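## Task

Rotate the purple-handled stopcock on the side arm of the clamped Schlenk flask to its closed position, so the handle lies crosswise to the side arm. The flask must stay clamped exactly as it is, the stopper must remain seated in the neck, the stand must not be moved, and no glass may break.

## Robot and tools

ROBOT. There are two arms. Each stands on its own carriage on a single floor track that runs along y at x = 0. left_arm rides left_rail, which is always the carriage at larger y. right_arm rides right_rail. Each base sits at x = 0, y = its carriage's position_m, z = 0.04 m, facing +x. The gripper fingers point along the gripper's +z axis and close along its y axis. end_effector_position is the spot between the pads when they are shut. The fingertips reach about 33 mm past that point when the gap is small and about 9 mm past it when fully open. left_arm's fingers are rigid. right_arm's fingers can fold: grip with the outer quarter of the pads for a firm hold, and never press fingertips straight into a surface.

FRAME. Every reported position and velocity uses one table-fixed frame: the table top is z = 0, +z is up, +x is the direction the arms face, +y is to their left, and the table edge is at x = 0.17 m.

execute_actions. Argument actions is a list run in order. Optional cameras picks which images come back: [] gives none, and null or omitted gives all. Each action may have:
- rows: up to 15 rows, one per control step of 1/30 s.
- steps: 1 to 450, default 15, at least one per row.
- until: conditions on left_rail or right_rail fields, or {"all": {"status": "ended"}} / {"any": {"status": "ended"}}. Numbers need a comparison such as [">=", 0.5].
- rail commands: left_rail or right_rail with position_m, speed_m_s, acceleration_factor, or {"stop": true}.

A row is one flat list of 18 numbers, each in [-1, 1], covering both arms even if only one moves. The order is left dx, dy, dz, rx, ry, rz, left gripper position, force_limit, speed, and then the same nine for the right arm. dx to rz are offsets, not poses. They count from that arm's Hand target as it stood when the action began, along that Hand target's own axes. 1.0 equals 0.6 m or 180 degrees, and rx, ry, rz form one rotation vector. Every row in an action counts from the same start, but the next action starts from the new Hand target, so repeating an offset moves the arm further. Six zeros re-request the current Hand target.

The gripper numbers are absolute commands, not offsets. position +1 is fully open (140 mm), about -0.8 brings the pads together, and -1 closes until blocked. force_limit runs from -1 (about 14 N) to +1 (about 58 N). speed runs from -1 (about 30 mm/s) to +1 (about 250 mm/s), and closing faster squeezes harder. To leave a gripper alone, resend its previous three numbers, because 0 is itself a command.

Each control step, the controller limits the commanded pose to 150 mm and 16 degrees from the measured one. Ramp offsets gradually: adding 0.01 per row is 6 mm per step. After the last row, the arm keeps heading to the last row's target for the remaining steps.

move. target is one 18-number row, or a list of up to 15 rows, with the same layout and scale. All offsets in the list count from the same Hand targets, not from the previous row. speed is in m/s, 0.002 to 0.5, default 0.25; turns are capped at twice that in rad/s. blend is a corner radius in m for lists. stop_force is 3 to 40 N and ends an arm's path on resistance. It is unreliable while the gripper rotates, so leave it out when backing away from contact. zero (default true) re-zeroes the force sensors before the move. blocking=false returns after 0.5 s; follow it with wait or stop before sending rows. A move lasts at most 10 s of path. Its result line reports the ending (done, off_target, moving, held, fault) and any limits (paced = clipped, held = steps withheld).

OTHER TOOLS.
- wait: seconds from 0 to 10.
- stop: brakes a running move.
- zoom_image: camera is one of cam_high, cam_bench_left, cam_bench_mid, cam_bench_right, cam_left_wrist, cam_right_wrist. region is [x0, y0, x1, y1] in pixels, at most 504 by 504.
- zero_wrist_force: arm is left_arm or right_arm.
- finished_scene: scene is the current scene number.

RAILS. left_rail position_m runs from -0.8 to 1.5 m and right_rail from -1.5 to 0.8 m. Keep the carriages at least 0.78 m apart. To drive, send position_m, then run an action such as {"steps": n, "until": {"left_rail": {"position_status": ["!=", "moving"]}}}. Let it arrive before aiming the gripper at a scene point. The arm is carried along with its carriage.

RESULTS.
- Pose and velocity: end_effector_position (m), end_effector_quat_wxyz, and velocities.
- Joint positions: per arm, the rail position followed by shoulder pan, shoulder lift, elbow, wrist 1, wrist 2, wrist 3 (rad).
- Hand target: the base for the next offsets.
- Tool commands: the current gripper commands.
- object_status: 0 moving, 1 blocked while opening, 2 blocked while closing (a grip), 3 at the requested position or pads together.
- position_measured: in counts, where 3 is open, 139 is about 60 mm, and 230 is pads touching.
- Wrist force and torque: in the gripper's own axes.
- Joint torques and rail position_status: the status reads moving, done, contact_stop, time_out, stopped, stopped_with_arm, stopped_for_other_arm or stopped_for_other_carriage.

CAUTIONS. The glass is fragile and the flask must not shift in its clamp. Grip the purple handle lightly with a low force_limit and turn it slowly in small steps. Avoid levering on the side arm or bumping the stopper or stand. Wrist joints fault at 26.3 N m of contact torque, and about 150 N of external force faults an arm, stopping it for 10 s. Avoid heavy twisting loads on the gripper, arm-to-arm contact, and knocking anything off the table. Motors that run hot (70 °C warning, 85 °C) lock the arm.

Each tool is called after ">>>" as name(argument=value, ...) on one line, values as JSON.

## Session

>>> execute_actions(actions=[])

Scene clock: 0.00 s.
left_arm: end_effector_position=(+0.3456, +0.8387, +0.5800) position_measured=3 object_status=3 end_effector_quat_wxyz=(+0.000, +1.000, +0.000, +0.000) | right_arm: end_effector_position=(+0.3456, -1.1254, +0.5800) position_measured=3 object_status=3 end_effector_quat_wxyz=(+0.000, +1.000, +0.000, +0.000)
Joint positions: left_arm=[0.811 -0.316 -1.725 0.971 -0.816 -1.571 2.826] | right_arm=[-1.153 -0.316 -1.725 0.971 -0.816 -1.571 2.826]
Joint velocities: within noise
Joint torques (N m): no reading
Wrist force (N): no reading
Wrist torque (N m): no reading
Wrist force, peak (N): no reading
Hand target: left_arm +0.3456, +0.8387, +0.5800; +0.000, +1.000, +0.000, +0.000 | right_arm +0.3456, -1.1254, +0.5800; +0.000, +1.000, +0.000, +0.000
Tool commands: left_gripper/position=+1.0 left_gripper/force_limit=+1.0 left_gripper/speed=+1.0 right_gripper/position=+1.0 right_gripper/force_limit=+1.0 right_gripper/speed=+1.0
left_rail: position_m=0.811 position_status=done
right_rail: position_m=-1.153 position_status=done

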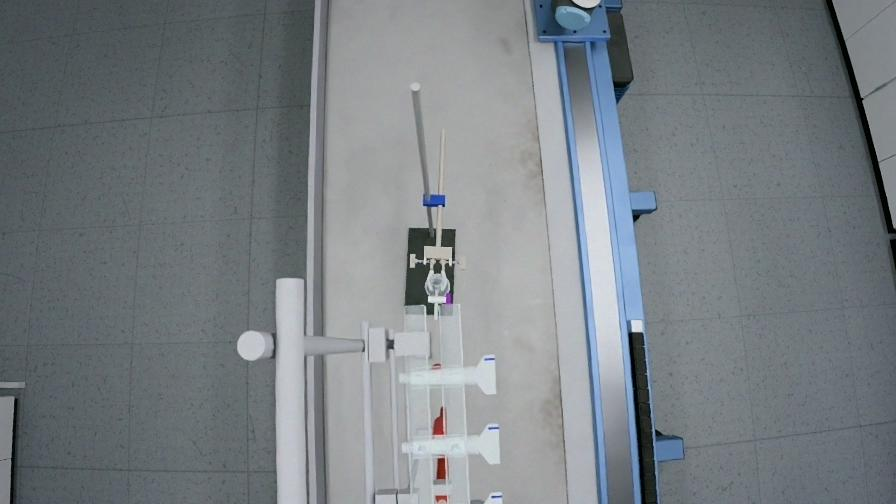

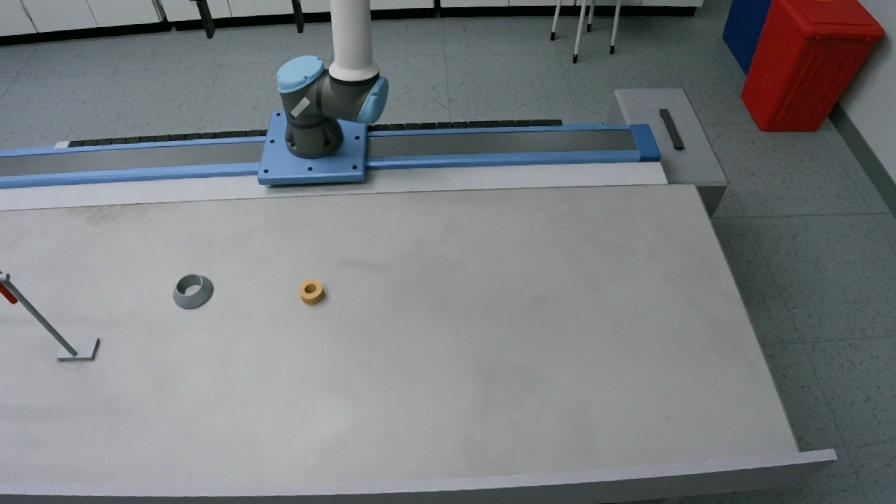

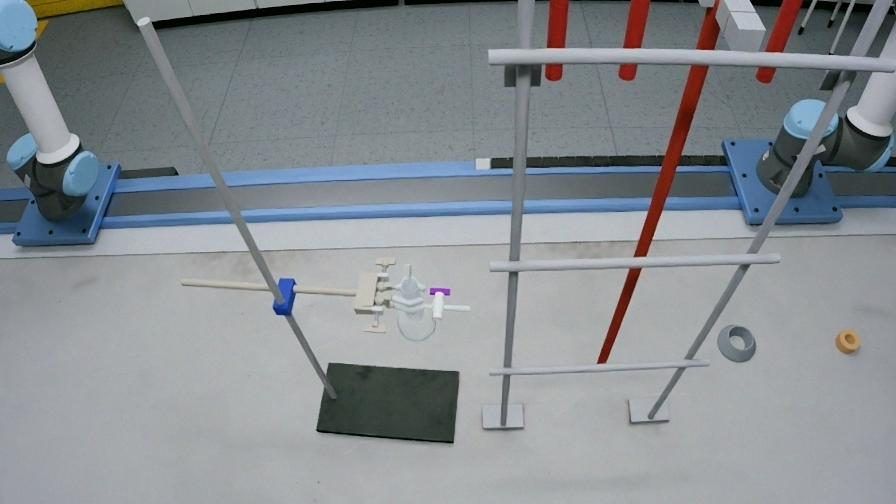

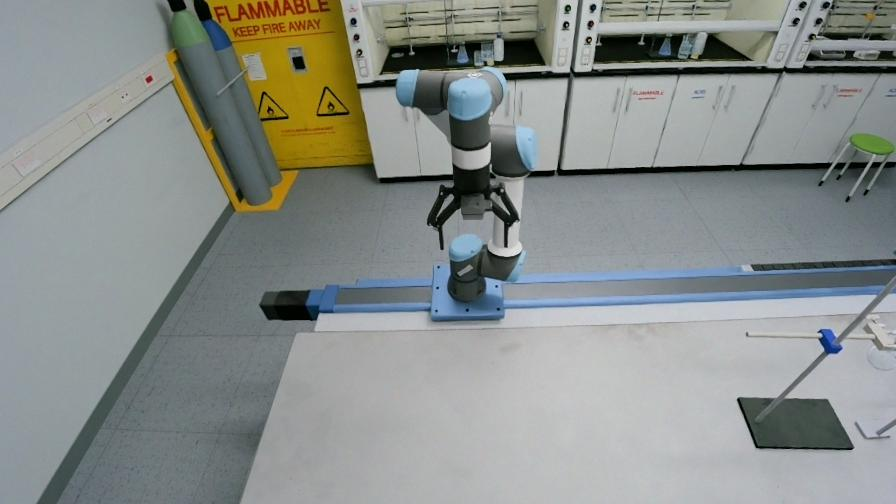

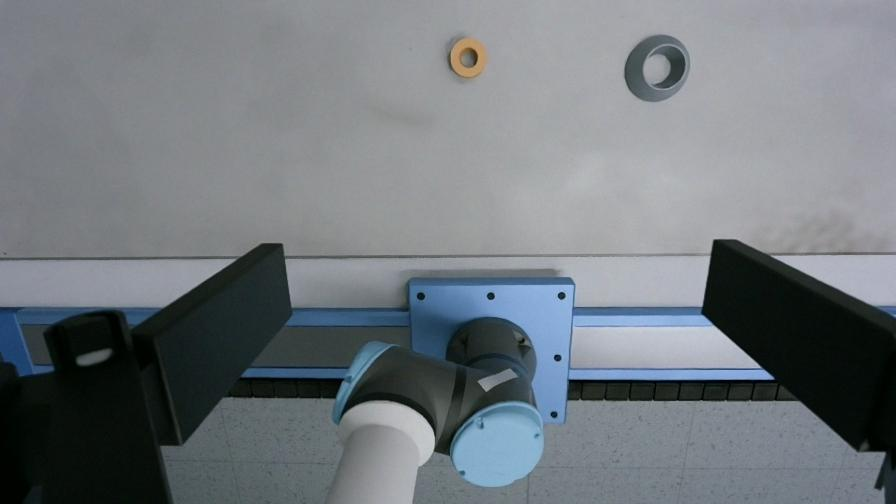

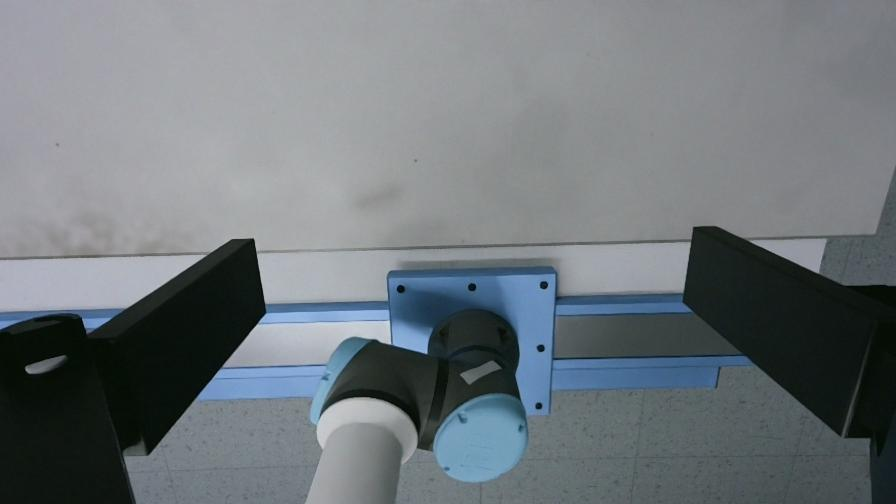

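>>> zoom_image(camera="cam_bench_mid", region=[340, 240, 480, 350])

>>> zoom_image(camera="cam_high", region=[390, 180, 490, 330])

Scaled by 3.600.

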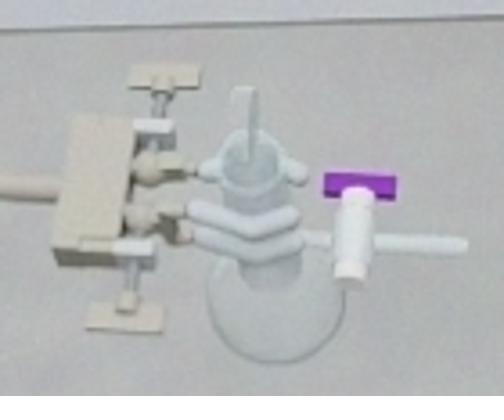

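Scaled by 3.360.

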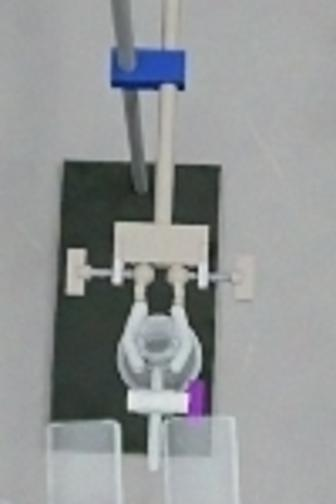

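>>> execute_actions(actions=[{"right_rail": {"position_m": -0.44}, "rows": [[0,0,0,0,0,0,1,1,1, 0,0,0,0,0,0,-0.333,-1,0]], "steps": 75, "until": {"right_rail": {"position_status": ["!=", "moving"]}}}], cameras=[])

>>> move(target=[0,0,0,0,0,0,1,1,1, 0.0407,-0.5588,0.33,-0.3849,0.3849,-0.3849,-0.333,-1,0], speed=0.4, cameras=["cam_high", "cam_bench_mid", "cam_right_wrist"])

Scene clock: 27.23 s.
left_arm: end_effector_position=(+0.3456, +0.8387, +0.5800) position_measured=3 object_status=3 end_effector_quat_wxyz=(+0.000, +1.000, +0.000, +0.000) | right_arm: end_effector_position=(+0.3456, -0.4128, +0.5800) position_measured=171 object_status=3 end_effector_quat_wxyz=(+0.000, +1.000, +0.000, +0.000)
Joint positions: left_arm=[0.811 -0.316 -1.725 0.971 -0.816 -1.571 2.826] | right_arm=[-0.44 -0.316 -1.725 0.971 -0.816 -1.571 2.826]
Joint velocities: within noise
Joint torques (N m): left_arm=[-0.42 -12.82 -18.75 -3.84 0.1 0.15] | right_arm=[0.68 -12.01 -18.43 -3.48 0.21 0.1]
Wrist force (N): left_arm=[-0.1 0.1 0.2] | right_arm=[0.1 0.1 -0.3]
Wrist torque (N m): left_arm=[0.02 0.03 0.00] | right_arm=[0.02 0.00 -0.01]
Wrist force, peak (N): left_arm=[-0.3 0.4 0.5] | right_arm=[0.0 3.2 0.0]
Hand target: left_arm +0.3456, +0.8387, +0.5800; +0.000, +1.000, +0.000, +0.000 | right_arm +0.3456, -0.4128, +0.5800; +0.000, +1.000, +0.000, +0.000
Off the commanded pose: left_arm 0.000 m, 0 deg | right_arm 0.000 m, 0 deg.
left_rail: position_m=0.811 position_status=done
right_rail: position_m=-0.440 position_status=done
No camera images: "cameras" was empty.

Scene clock: 31.13 s.
left_arm: end_effector_position=(+0.3456, +0.8387, +0.5800) position_measured=3 object_status=3 end_effector_quat_wxyz=(+0.000, +1.000, +0.000, +0.000) | right_arm: end_effector_position=(+0.3700, -0.0775, +0.3820) position_measured=171 object_status=3 end_effector_quat_wxyz=(+0.500, +0.500, +0.500, +0.500)
Joint positions: left_arm=[0.811 -0.316 -1.725 0.971 -0.816 -1.571 2.826] | right_arm=[-0.44 1.038 -1.273 2.256 -4.125 -2.609 1.571]
Joint velocities: within noise
Joint torques (N m): left_arm=[0.2 -13.32 -16.63 -4.51 0.1 0.26] | right_arm=[-8.38 -19.43 -21.75 -2.66 1.73 -1.93]
Wrist force (N): left_arm=[-0.2 0.3 0.4] | right_arm=[0.4 0.4 1.5]
Wrist torque (N m): left_arm=[0.07 0.04 0.00] | right_arm=[0.22 -0.07 0.07]
Wrist force, peak (N): left_arm=[0.1 0.4 0.5] | right_arm=[1.9 -0.2 1.1]
Hand target: left_arm +0.3456, +0.8387, +0.5800; +0.000, +1.000, +0.000, +0.000 | right_arm +0.3700, -0.0775, +0.3820; +0.500, +0.500, +0.500, +0.500
Off the commanded pose: left_arm 0.000 m, 0 deg | right_arm 0.000 m, 0 deg.
left_rail: position_m=0.811 position_status=done
right_rail: position_m=-0.440 position_status=done
move: done; limits=paced
camera_calibration:
cam_right_wrist: T_world_to_cam=[[-0.00929131, -0.0312825, 0.999467, -0.368889], [-0.313346, -0.949079, -0.0326184, 0.0671134], [0.949594, -0.313482, -0.000984058, -0.230534], [0, 0, 0, 1]] pos_world=[0.236515, -0.020112, 0.370655]
Images, in order (width x height): cam_high 896x504, cam_bench_mid 896x504, cam_right_wrist 896x504.

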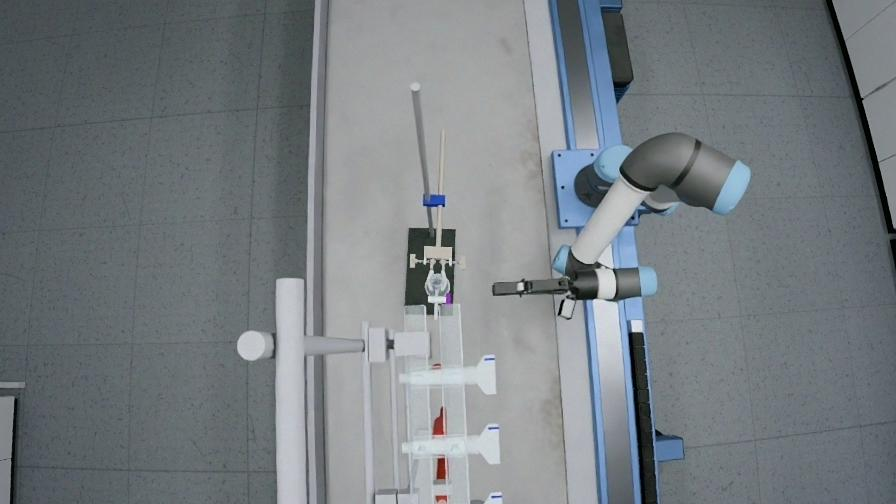

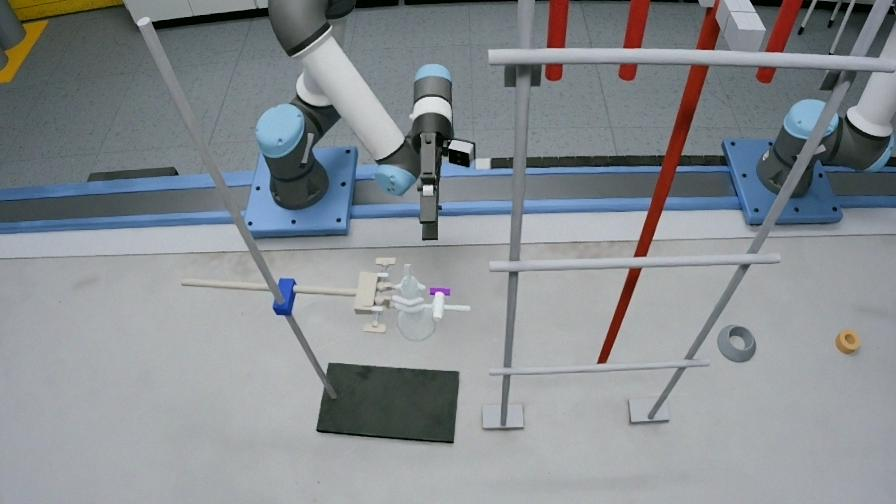

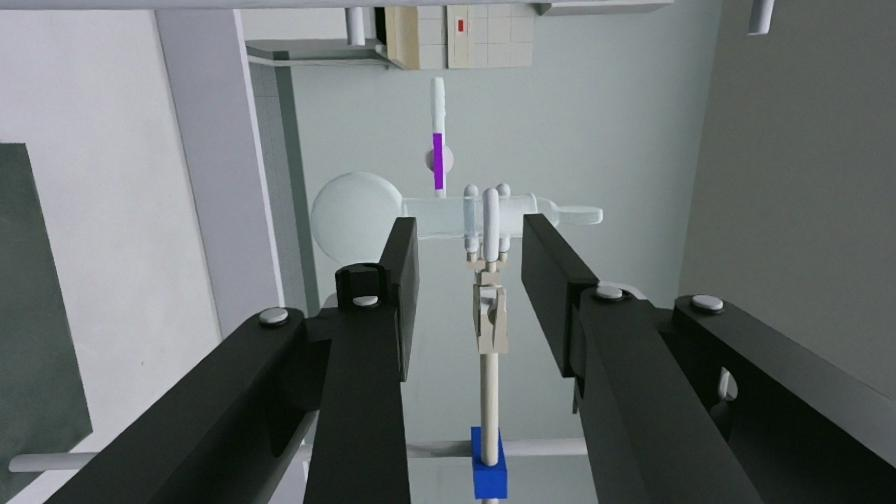

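>>> move(target=[0,0,0,0,0,0,1,1,1, 0.0427,-0.0230,0.1,0,0,0,-0.333,-1,0], speed=0.2, cameras=["cam_high", "cam_bench_mid", "cam_right_wrist"])

>>> zoom_image(camera="cam_high", region=[400, 250, 520, 330])

>>> zoom_image(camera="cam_right_wrist", region=[340, 100, 600, 300])

Scene clock: 34.17 s.
left_arm: end_effector_position=(+0.3456, +0.8387, +0.5800) position_measured=3 object_status=3 end_effector_quat_wxyz=(+0.000, +1.000, +0.000, +0.000) | right_arm: end_effector_position=(+0.4299, -0.0519, +0.3682) position_measured=171 object_status=3 end_effector_quat_wxyz=(+0.500, +0.500, +0.500, +0.500)
Joint positions: left_arm=[0.811 -0.316 -1.725 0.971 -0.816 -1.571 2.826] | right_arm=[-0.44 0.939 -1.172 2.152 -4.121 -2.51 1.571]
Joint velocities: within noise
Joint torques (N m): left_arm=[0.32 -13.92 -13.88 -4.55 0.22 0.2] | right_arm=[-8.46 -23.2 -21.82 -0.22 1.7 -1.89]
Wrist force (N): left_arm=[-0.1 -0.1 0.6] | right_arm=[0.7 0.5 1.3]
Wrist torque (N m): left_arm=[-0.01 0.03 0.00] | right_arm=[0.26 -0.12 0.09]
Wrist force, peak (N): left_arm=[0.1 0.1 0.6] | right_arm=[0.9 0.0 2.5]
Hand target: left_arm +0.3456, +0.8387, +0.5800; +0.000, +1.000, +0.000, +0.000 | right_arm +0.4300, -0.0518, +0.3682; +0.500, +0.500, +0.500, +0.500
Off the commanded pose: left_arm 0.000 m, 0 deg | right_arm 0.000 m, 0 deg.
left_rail: position_m=0.811 position_status=done
right_rail: position_m=-0.440 position_status=done
move: done
camera_calibration:
cam_right_wrist: T_world_to_cam=[[-0.0094236, -0.0312766, 0.999466, -0.353699], [-0.313298, -0.949093, -0.0326543, 0.109695], [0.949608, -0.313439, -0.000855042, -0.27946], [0, 0, 0, 1]] pos_world=[0.296412, 0.00545449, 0.356853]
Images, in order (width x height): cam_high 896x504, cam_bench_mid 896x504, cam_right_wrist 896x504.

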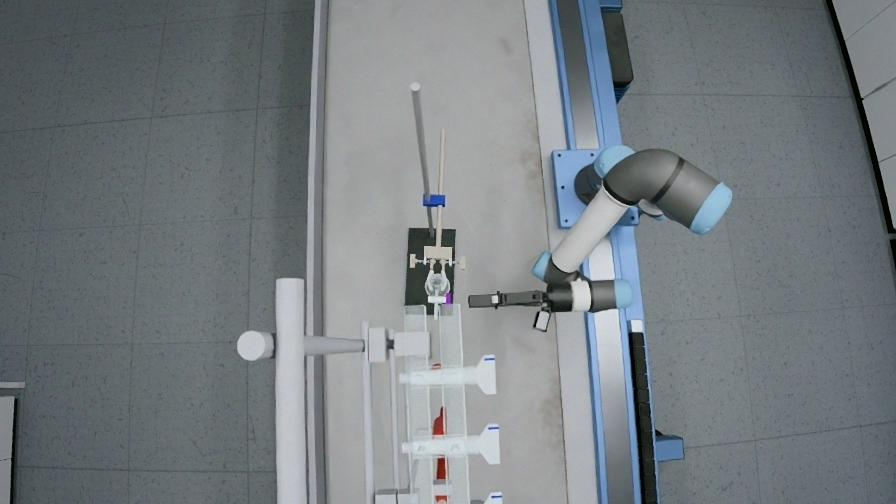

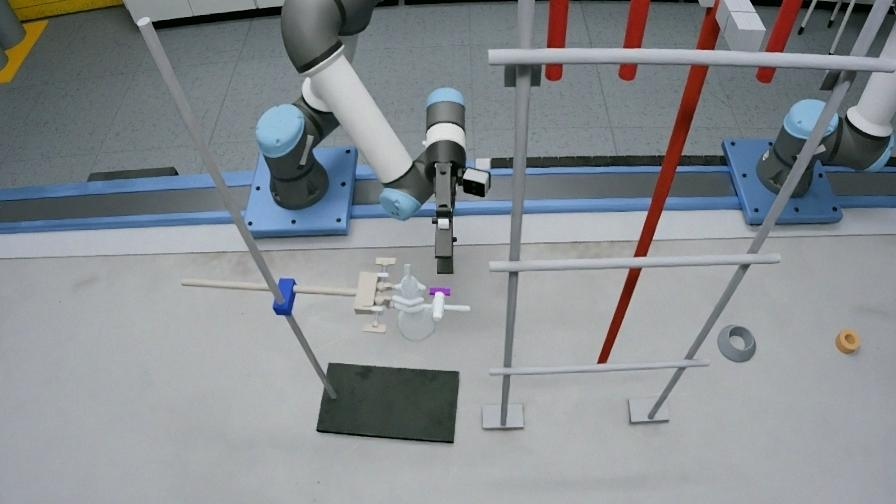

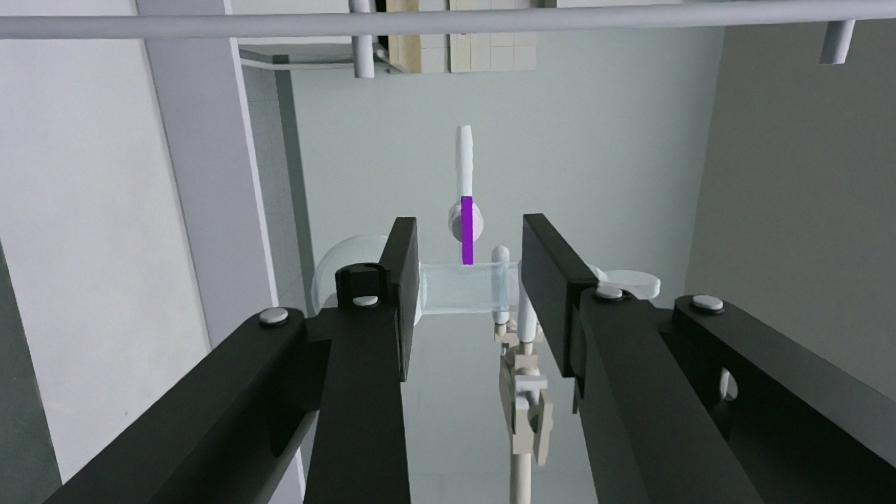

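Scaled by 4.200.

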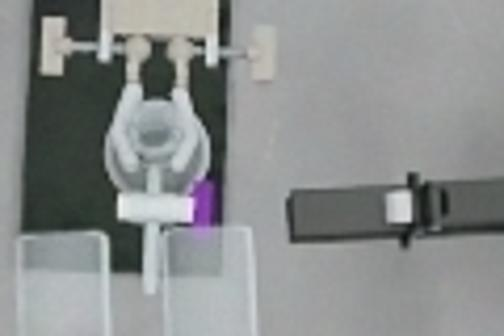

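Scaled by 1.938.

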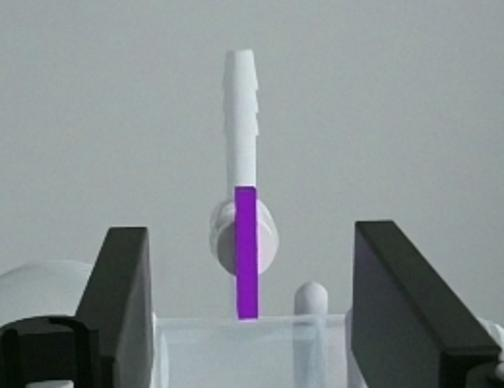

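>>> move(target=[0,0,0,0,0,0,1,1,1, -0.0075,0.0022,0.0733,0,0,0,-0.333,-1,0], speed=0.12, cameras=["cam_high", "cam_right_wrist"])

>>> zoom_image(camera="cam_right_wrist", region=[390, 180, 560, 350])

>>> zoom_image(camera="cam_high", region=[410, 265, 500, 325])

Scene clock: 41.37 s.
left_arm: end_effector_position=(+0.3456, +0.8387, +0.5800) position_measured=3 object_status=3 end_effector_quat_wxyz=(+0.000, +1.000, +0.000, +0.000) | right_arm: end_effector_position=(+0.4739, -0.0564, +0.3695) position_measured=171 object_status=3 end_effector_quat_wxyz=(+0.500, +0.500, +0.500, +0.500)
Joint positions: left_arm=[0.811 -0.316 -1.725 0.971 -0.816 -1.571 2.826] | right_arm=[-0.44 0.844 -1.157 2.12 -4.104 -2.415 1.571]
Joint velocities: within noise
Joint torques (N m): left_arm=[-0.13 -13.67 -13.12 -4.62 0.1 0.14] | right_arm=[-10.03 -25.31 -23.18 -0.49 1.75 -0.03]
Wrist force (N): left_arm=[0.1 0.0 0.6] | right_arm=[0.6 0.5 1.0]
Wrist torque (N m): left_arm=[-0.01 -0.03 0.00] | right_arm=[0.26 -0.08 0.08]
Wrist force, peak (N): left_arm=[0.1 0.0 0.6] | right_arm=[0.6 0.2 1.9]
Hand target: left_arm +0.3456, +0.8387, +0.5800; +0.000, +1.000, +0.000, +0.000 | right_arm +0.4740, -0.0564, +0.3695; +0.500, +0.500, +0.500, +0.500
Off the commanded pose: left_arm 0.000 m, 0 deg | right_arm 0.000 m, 0 deg.
left_rail: position_m=0.811 position_status=done
right_rail: position_m=-0.440 position_status=done
move: done
camera_calibration:
cam_right_wrist: T_world_to_cam=[[-0.00943005, -0.0312112, 0.999468, -0.354713], [-0.313309, -0.949092, -0.0325942, 0.11926], [0.949604, -0.31345, -0.000828779, -0.322629], [0, 0, 0, 1]] pos_world=[0.34039, 0.00098994, 0.358145]
Images, in order (width x height): cam_high 896x504, cam_right_wrist 896x504.

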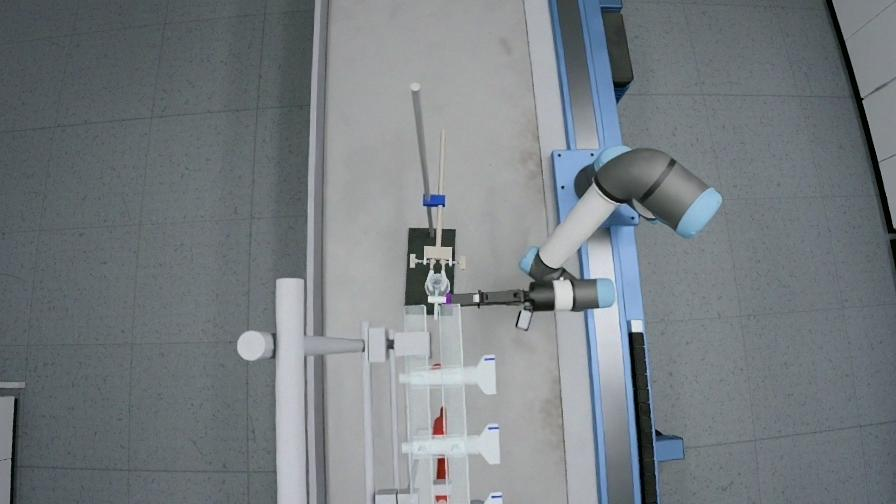

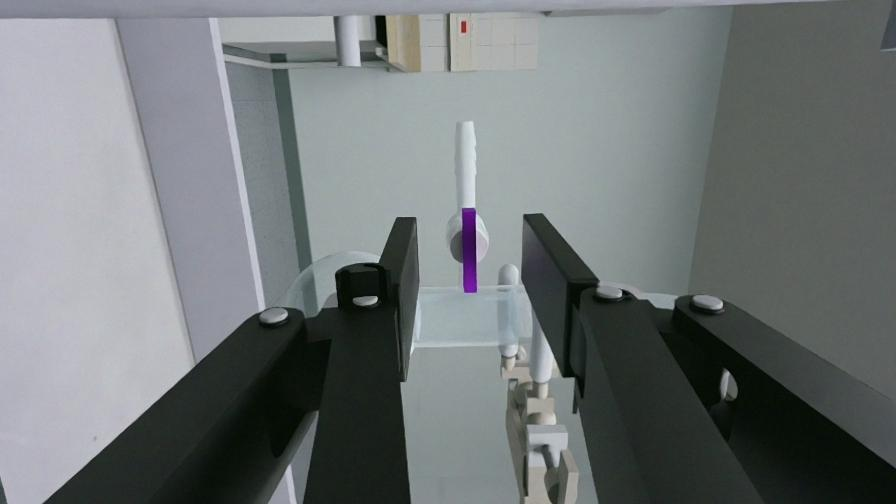

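Scaled by 2.965.

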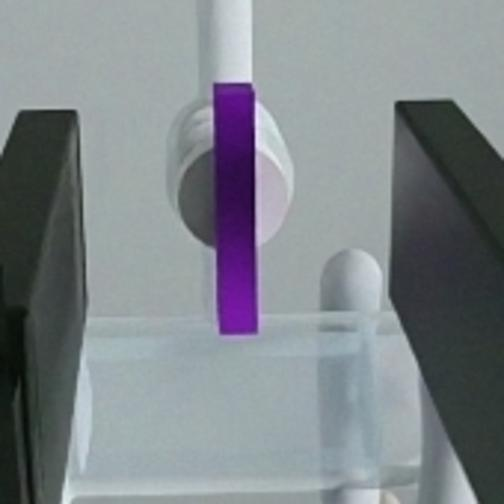

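Scaled by 5.600.

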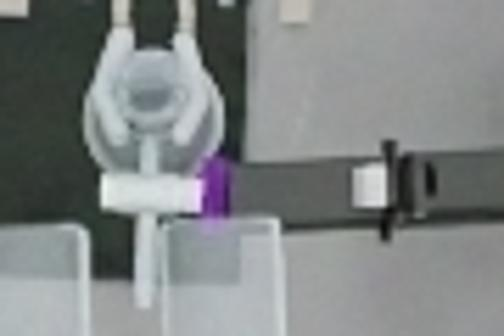

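>>> move(target=[[0,0,0,0,0,0,1,1,1, -0.0042,0.0,0.0125,0,0,0,-0.333,-1,0],[0,0,0,0,0,0,1,1,1, -0.0042,0.0,0.0125,0,0,0,-1,-1,-1]], speed=0.06, cameras=["cam_high", "cam_right_wrist"])

>>> zoom_image(camera="cam_right_wrist", region=[390, 180, 560, 350])

>>> zoom_image(camera="cam_high", region=[410, 265, 500, 325])

Scene clock: 47.77 s.
left_arm: end_effector_position=(+0.3456, +0.8387, +0.5800) position_measured=3 object_status=3 end_effector_quat_wxyz=(+0.000, +1.000, +0.000, +0.000) | right_arm: end_effector_position=(+0.4815, -0.0589, +0.3695) position_measured=223 object_status=0 end_effector_quat_wxyz=(+0.500, +0.500, +0.500, +0.500)
Joint positions: left_arm=[0.811 -0.316 -1.725 0.971 -0.816 -1.571 2.826] | right_arm=[-0.44 0.825 -1.156 2.118 -4.103 -2.396 1.571]
Joint velocities: within noise
Joint torques (N m): left_arm=[0.48 -13.73 -12.23 -4.52 0.12 0.1] | right_arm=[-9.54 -25.11 -19.85 -0.7 1.55 1.76]
Wrist force (N): left_arm=[-0.1 0.0 0.4] | right_arm=[0.9 0.6 1.1]
Wrist torque (N m): left_arm=[0.01 0.02 0.00] | right_arm=[0.19 -0.15 0.08]
Wrist force, peak (N): left_arm=[0.1 0.4 0.6] | right_arm=[0.9 0.7 1.4]
Hand target: left_arm +0.3456, +0.8387, +0.5800; +0.000, +1.000, +0.000, +0.000 | right_arm +0.4815, -0.0589, +0.3695; +0.500, +0.500, +0.500, +0.500
Off the commanded pose: left_arm 0.000 m, 0 deg | right_arm 0.000 m, 0 deg.
left_rail: position_m=0.811 position_status=done
right_rail: position_m=-0.440 position_status=done
move: done
camera_calibration:
cam_right_wrist: T_world_to_cam=[[-0.00942954, -0.0312712, 0.999466, -0.354728], [-0.313303, -0.949092, -0.032651, 0.119268], [0.949606, -0.313444, -0.000847875, -0.330641], [0, 0, 0, 1]] pos_world=[0.348001, -0.00153379, 0.358153]
Images, in order (width x height): cam_high 896x504, cam_right_wrist 896x504.

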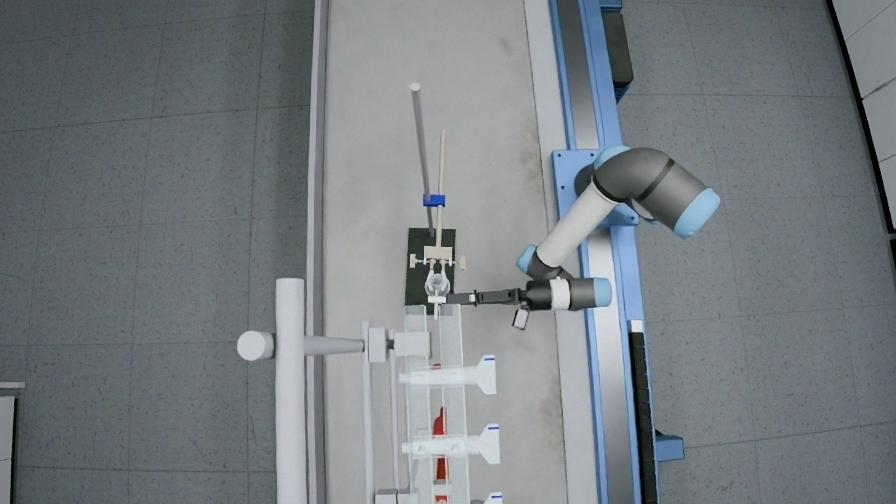

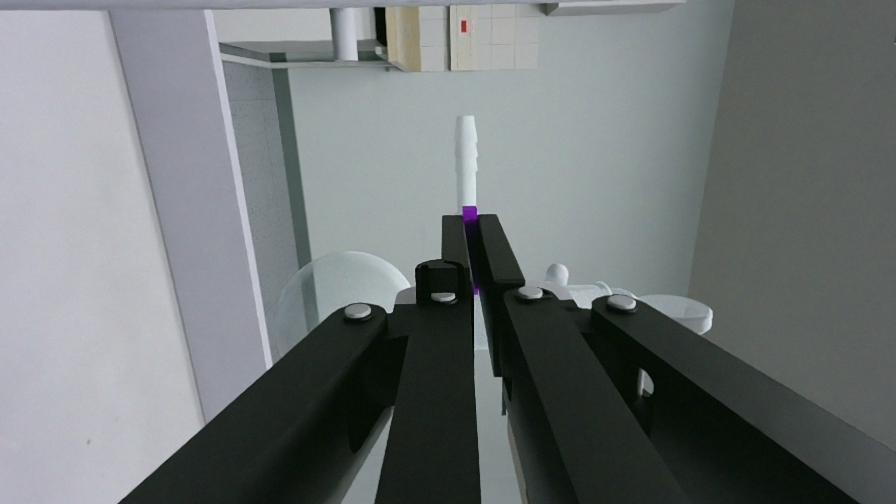

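Scaled by 2.965.

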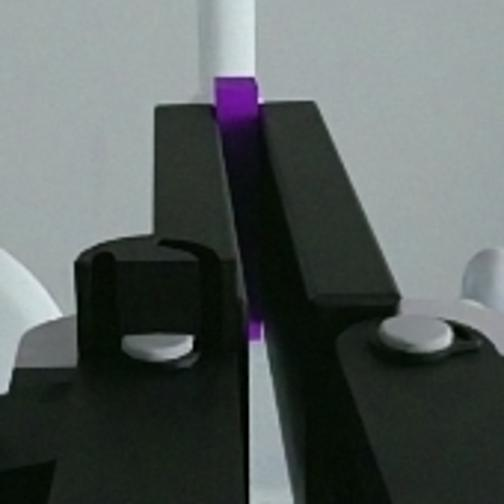

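Scaled by 5.600.

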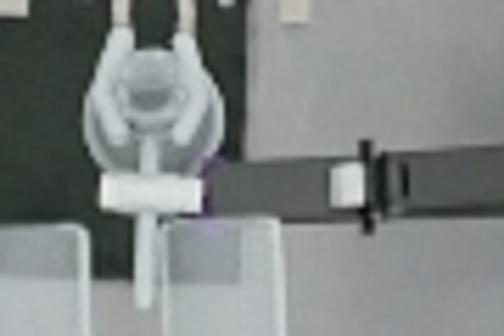

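>>> move(target=[0,0,0,0,0,0,1,1,1, 0,0,0,0,0,0.1389,-1,-1,-1], speed=0.25, cameras=["cam_bench_mid", "cam_right_wrist"])

>>> zoom_image(camera="cam_right_wrist", region=[370, 60, 620, 330])

Scene clock: 50.13 s.
left_arm: end_effector_position=(+0.3456, +0.8387, +0.5800) position_measured=3 object_status=3 end_effector_quat_wxyz=(+0.000, +1.000, +0.000, +0.000) | right_arm: end_effector_position=(+0.4815, -0.0589, +0.3695) position_measured=223 object_status=2 end_effector_quat_wxyz=(+0.380, +0.596, +0.380, +0.596)
Joint positions: left_arm=[0.811 -0.316 -1.725 0.971 -0.816 -1.571 2.826] | right_arm=[-0.44 0.825 -1.156 2.118 -4.103 -2.396 2.007]
Joint velocities: within noise
Joint torques (N m): left_arm=[0.26 -13.34 -12.34 -4.58 0.22 0.18] | right_arm=[3.52 -39.92 -7.97 -0.51 1.21 2.69]
Wrist force (N): left_arm=[0.0 0.1 0.3] | right_arm=[2.9 0.2 0.7]
Wrist torque (N m): left_arm=[0.01 -0.01 0.00] | right_arm=[0.05 -0.27 -0.12]
Wrist force, peak (N): left_arm=[0.1 0.2 0.6] | right_arm=[3.0 0.3 0.9]
Hand target: left_arm +0.3456, +0.8387, +0.5800; +0.000, +1.000, +0.000, +0.000 | right_arm +0.4815, -0.0589, +0.3695; +0.380, +0.596, +0.380, +0.596
Off the commanded pose: left_arm 0.000 m, 0 deg | right_arm 0.000 m, 0 deg.
left_rail: position_m=0.811 position_status=done
right_rail: position_m=-0.440 position_status=done
move: done
camera_calibration:
cam_right_wrist: T_world_to_cam=[[-0.00946747, -0.450558, 0.892697, -0.339938], [-0.313306, -0.846449, -0.430539, 0.272335], [0.949605, -0.283764, -0.133149, -0.280007], [0, 0, 0, 1]] pos_world=[0.348002, -0.00209988, 0.383429]
Images, in order (width x height): cam_bench_mid 896x504, cam_right_wrist 896x504.

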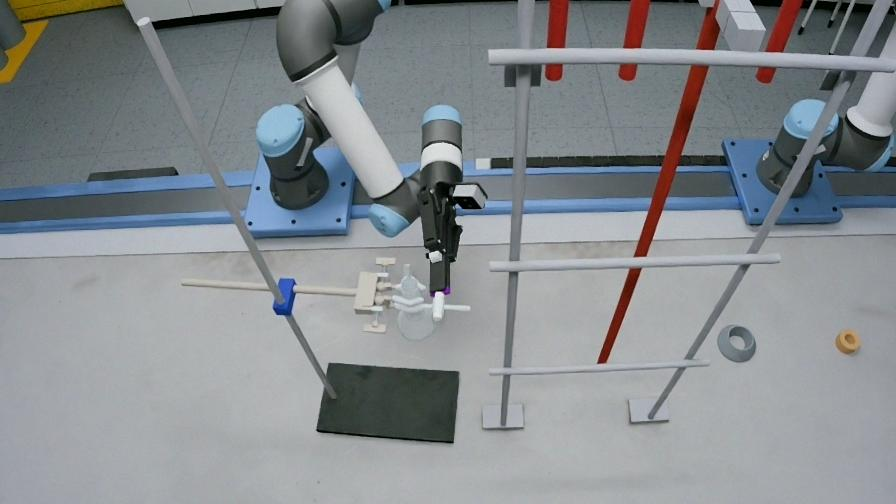

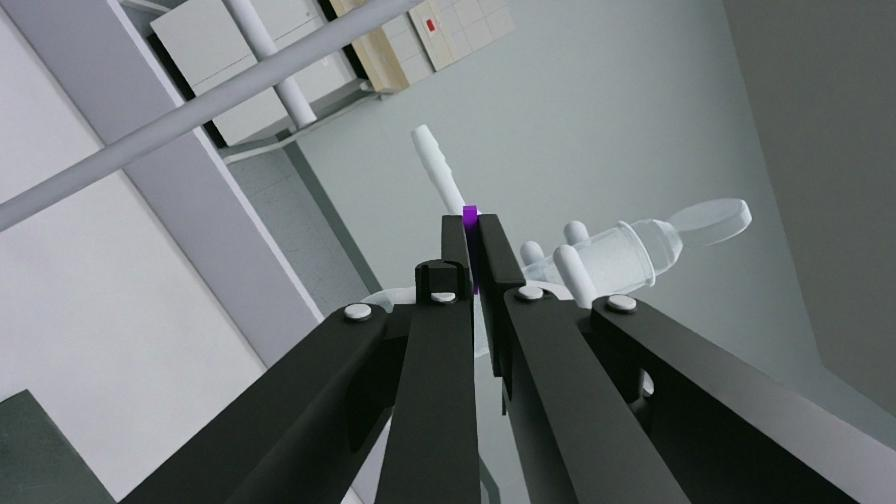

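Scaled by 1.867.

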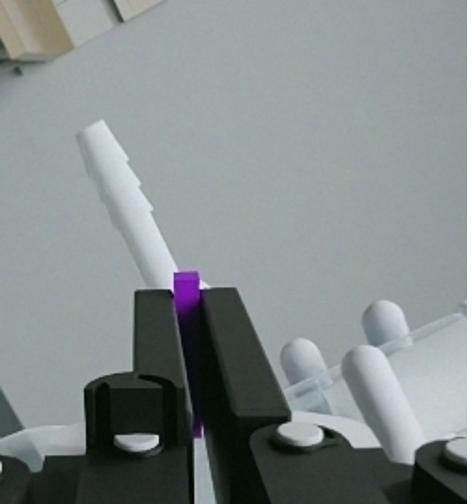

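>>> move(target=[0,0,0,0,0,0,1,1,1, 0,0,0,0,0,0.3611,-1,-1,-1], speed=0.35, cameras=["cam_high", "cam_bench_mid", "cam_right_wrist"])

>>> zoom_image(camera="cam_right_wrist", region=[340, 130, 600, 330])

>>> zoom_image(camera="cam_bench_mid", region=[390, 250, 480, 330])

Scene clock: 53.13 s.
left_arm: end_effector_position=(+0.3456, +0.8387, +0.5800) position_measured=3 object_status=3 end_effector_quat_wxyz=(+0.000, +1.000, +0.000, +0.000) | right_arm: end_effector_position=(+0.4815, -0.0589, +0.3695) position_measured=223 object_status=2 end_effector_quat_wxyz=(+0.000, +0.707, +0.000, +0.707)
Joint positions: left_arm=[0.811 -0.316 -1.725 0.971 -0.816 -1.571 2.826] | right_arm=[-0.44 0.825 -1.156 2.118 -4.103 -2.396 3.141]
Joint velocities: within noise
Joint torques (N m): left_arm=[0.39 -13.37 -12.23 -4.49 0.18 0.1] | right_arm=[-11.35 -40.14 -8.13 -0.65 0.88 2.44]
Wrist force (N): left_arm=[-0.1 0.3 0.3] | right_arm=[1.9 -3.2 -0.1]
Wrist torque (N m): left_arm=[0.05 0.02 0.00] | right_arm=[0.11 -0.48 -0.22]
Wrist force, peak (N): left_arm=[-0.1 0.5 0.4] | right_arm=[2.4 -3.1 -0.3]
Hand target: left_arm +0.3456, +0.8387, +0.5800; +0.000, +1.000, +0.000, +0.000 | right_arm +0.4815, -0.0589, +0.3695; +0.000, +0.707, +0.000, +0.707
Off the commanded pose: left_arm 0.000 m, 0 deg | right_arm 0.000 m, 0 deg.
left_rail: position_m=0.811 position_status=done
right_rail: position_m=-0.440 position_status=done
move: done
camera_calibration:
cam_right_wrist: T_world_to_cam=[[-0.0093781, -0.999474, -0.0310541, -0.0309291], [-0.313258, 0.0324287, -0.949114, 0.515682], [0.949622, 0.000827032, -0.313397, -0.196634], [0, 0, 0, 1]] pos_world=[0.347979, -0.0474731, 0.426856]
Images, in order (width x height): cam_high 896x504, cam_bench_mid 896x504, cam_right_wrist 896x504.

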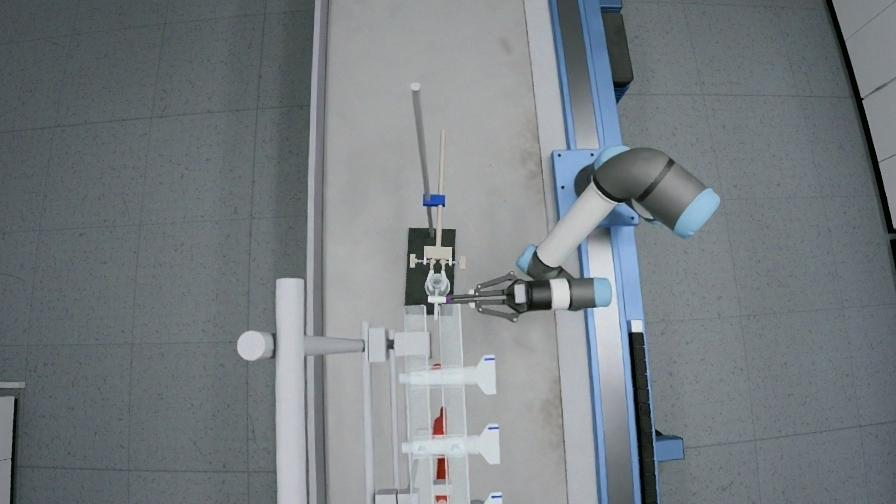

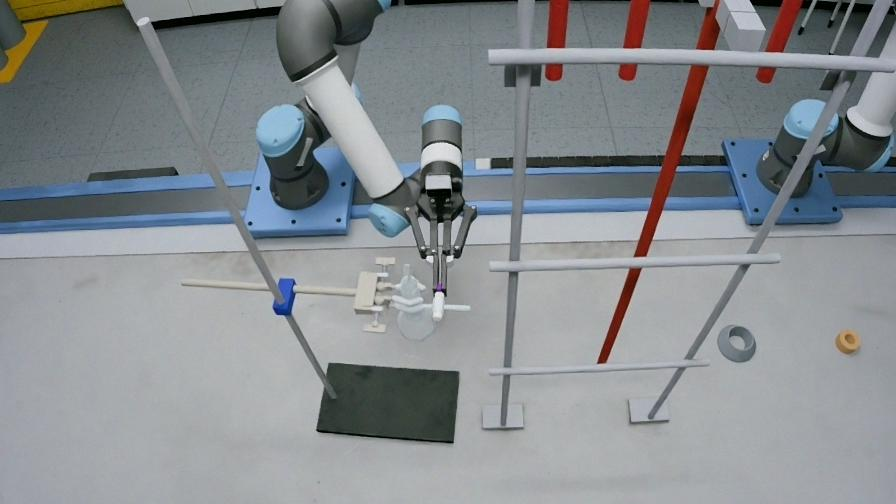

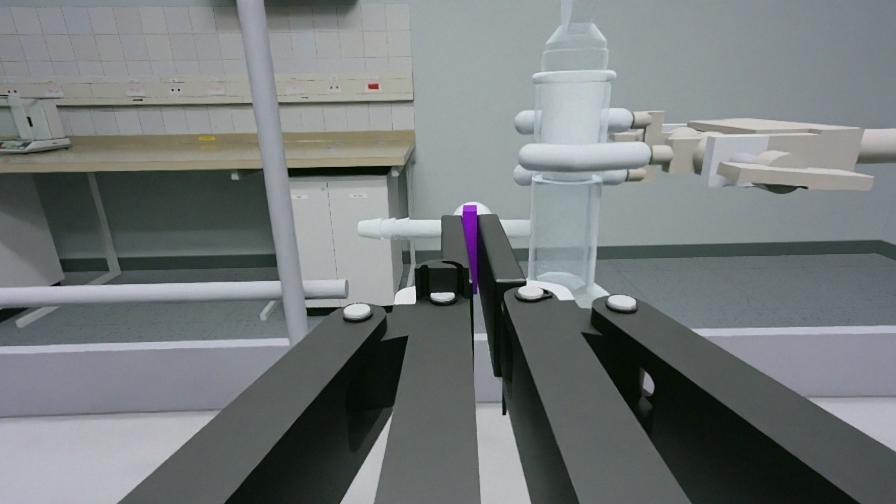

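Scaled by 1.938.

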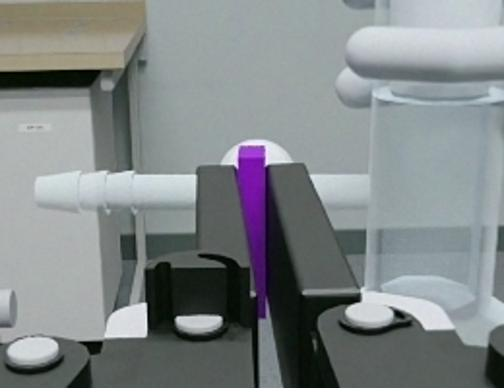

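Scaled by 5.600.

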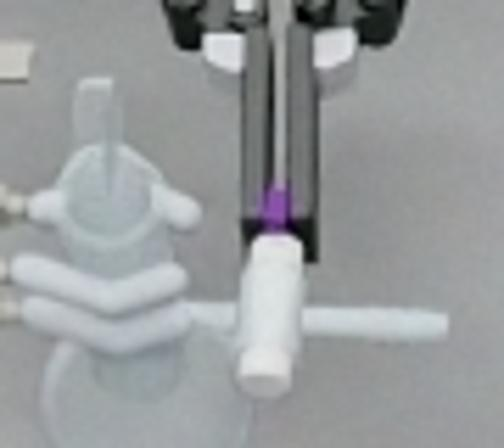

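>>> move(target=[[0,0,0,0,0,0,1,1,1, 0,0,0,0,0,0,-0.569,-1,-1],[0,0,0,0,0,0,1,1,1, 0,0,-0.15,0,0,0,-0.569,-1,-1]], speed=0.15, cameras=["cam_bench_mid", "cam_right_wrist"])

>>> zoom_image(camera="cam_right_wrist", region=[340, 130, 600, 330])

>>> zoom_image(camera="cam_bench_mid", region=[340, 240, 480, 350])

Scene clock: 57.10 s.
left_arm: end_effector_position=(+0.3456, +0.8387, +0.5800) position_measured=3 object_status=3 end_effector_quat_wxyz=(+0.000, +1.000, +0.000, +0.000) | right_arm: end_effector_position=(+0.3916, -0.0589, +0.3695) position_measured=201 object_status=3 end_effector_quat_wxyz=(+0.000, +0.707, +0.000, +0.707)
Joint positions: left_arm=[0.811 -0.316 -1.725 0.971 -0.816 -1.571 2.826] | right_arm=[-0.44 1.013 -1.203 2.199 -4.138 -2.584 3.142]
Joint velocities: within noise
Joint torques (N m): left_arm=[0.81 -14.65 -12.2 -4.62 0.2 0.07] | right_arm=[9.28 -36.92 -6.79 -2.46 -1.42 -0.37]
Wrist force (N): left_arm=[0.1 0.2 0.4] | right_arm=[1.8 -0.7 0.9]
Wrist torque (N m): left_arm=[0.04 -0.01 0.00] | right_arm=[0.09 -0.50 -0.07]
Wrist force, peak (N): left_arm=[0.1 0.4 0.6] | right_arm=[2.0 -3.9 -0.5]
Hand target: left_arm +0.3456, +0.8387, +0.5800; +0.000, +1.000, +0.000, +0.000 | right_arm +0.3915, -0.0589, +0.3695; +0.000, +0.707, +0.000, +0.707
Off the commanded pose: left_arm 0.000 m, 0 deg | right_arm 0.000 m, 0 deg.
left_rail: position_m=0.811 position_status=done
right_rail: position_m=-0.440 position_status=done
move: done
camera_calibration:
cam_right_wrist: T_world_to_cam=[[-0.0094195, -0.999464, -0.0313437, -0.0316779], [-0.313308, 0.0327166, -0.949088, 0.487553], [0.949605, 0.00088028, -0.313448, -0.111243], [0, 0, 0, 1]] pos_world=[0.258092, -0.0475141, 0.426869]
Images, in order (width x height): cam_bench_mid 896x504, cam_right_wrist 896x504.

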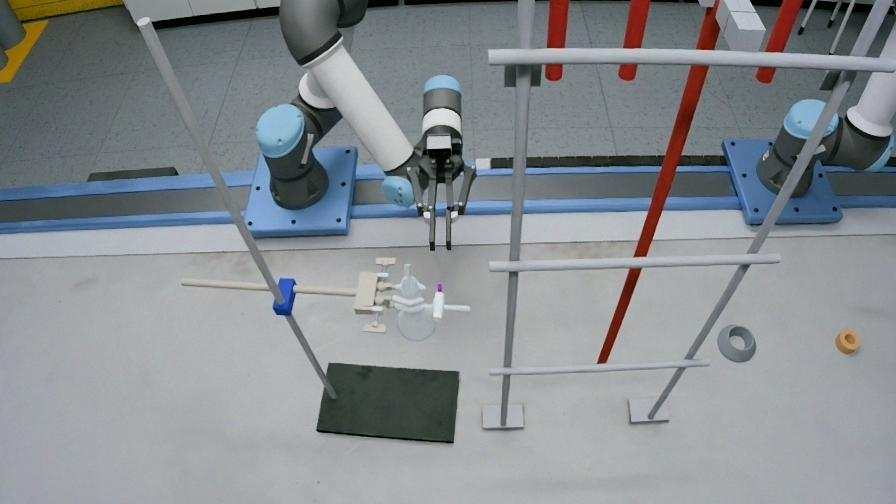

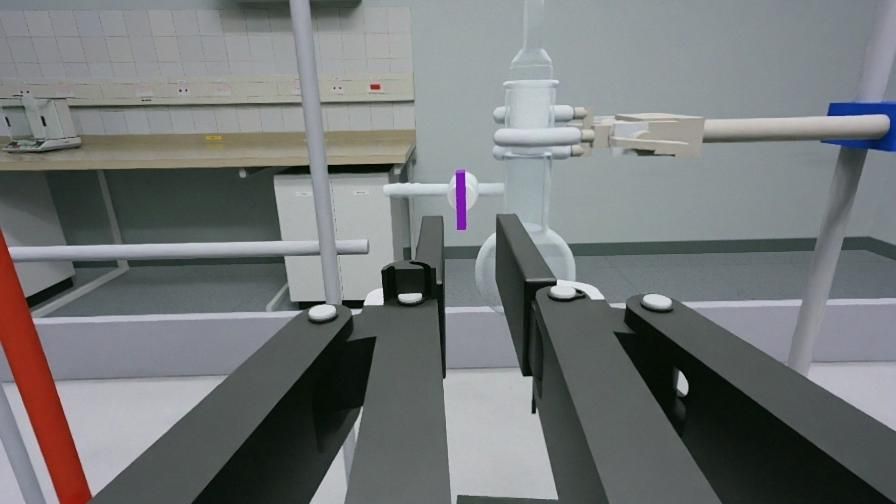

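Scaled by 1.938.

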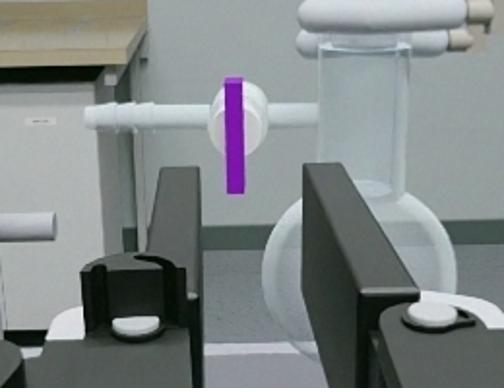

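Scaled by 3.600.

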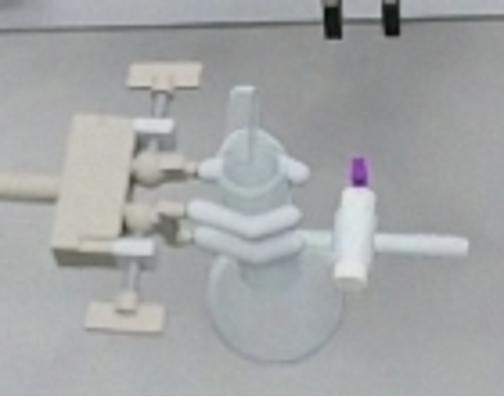

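>>> finished_scene(scene=1)

The scene is finished: the task was done.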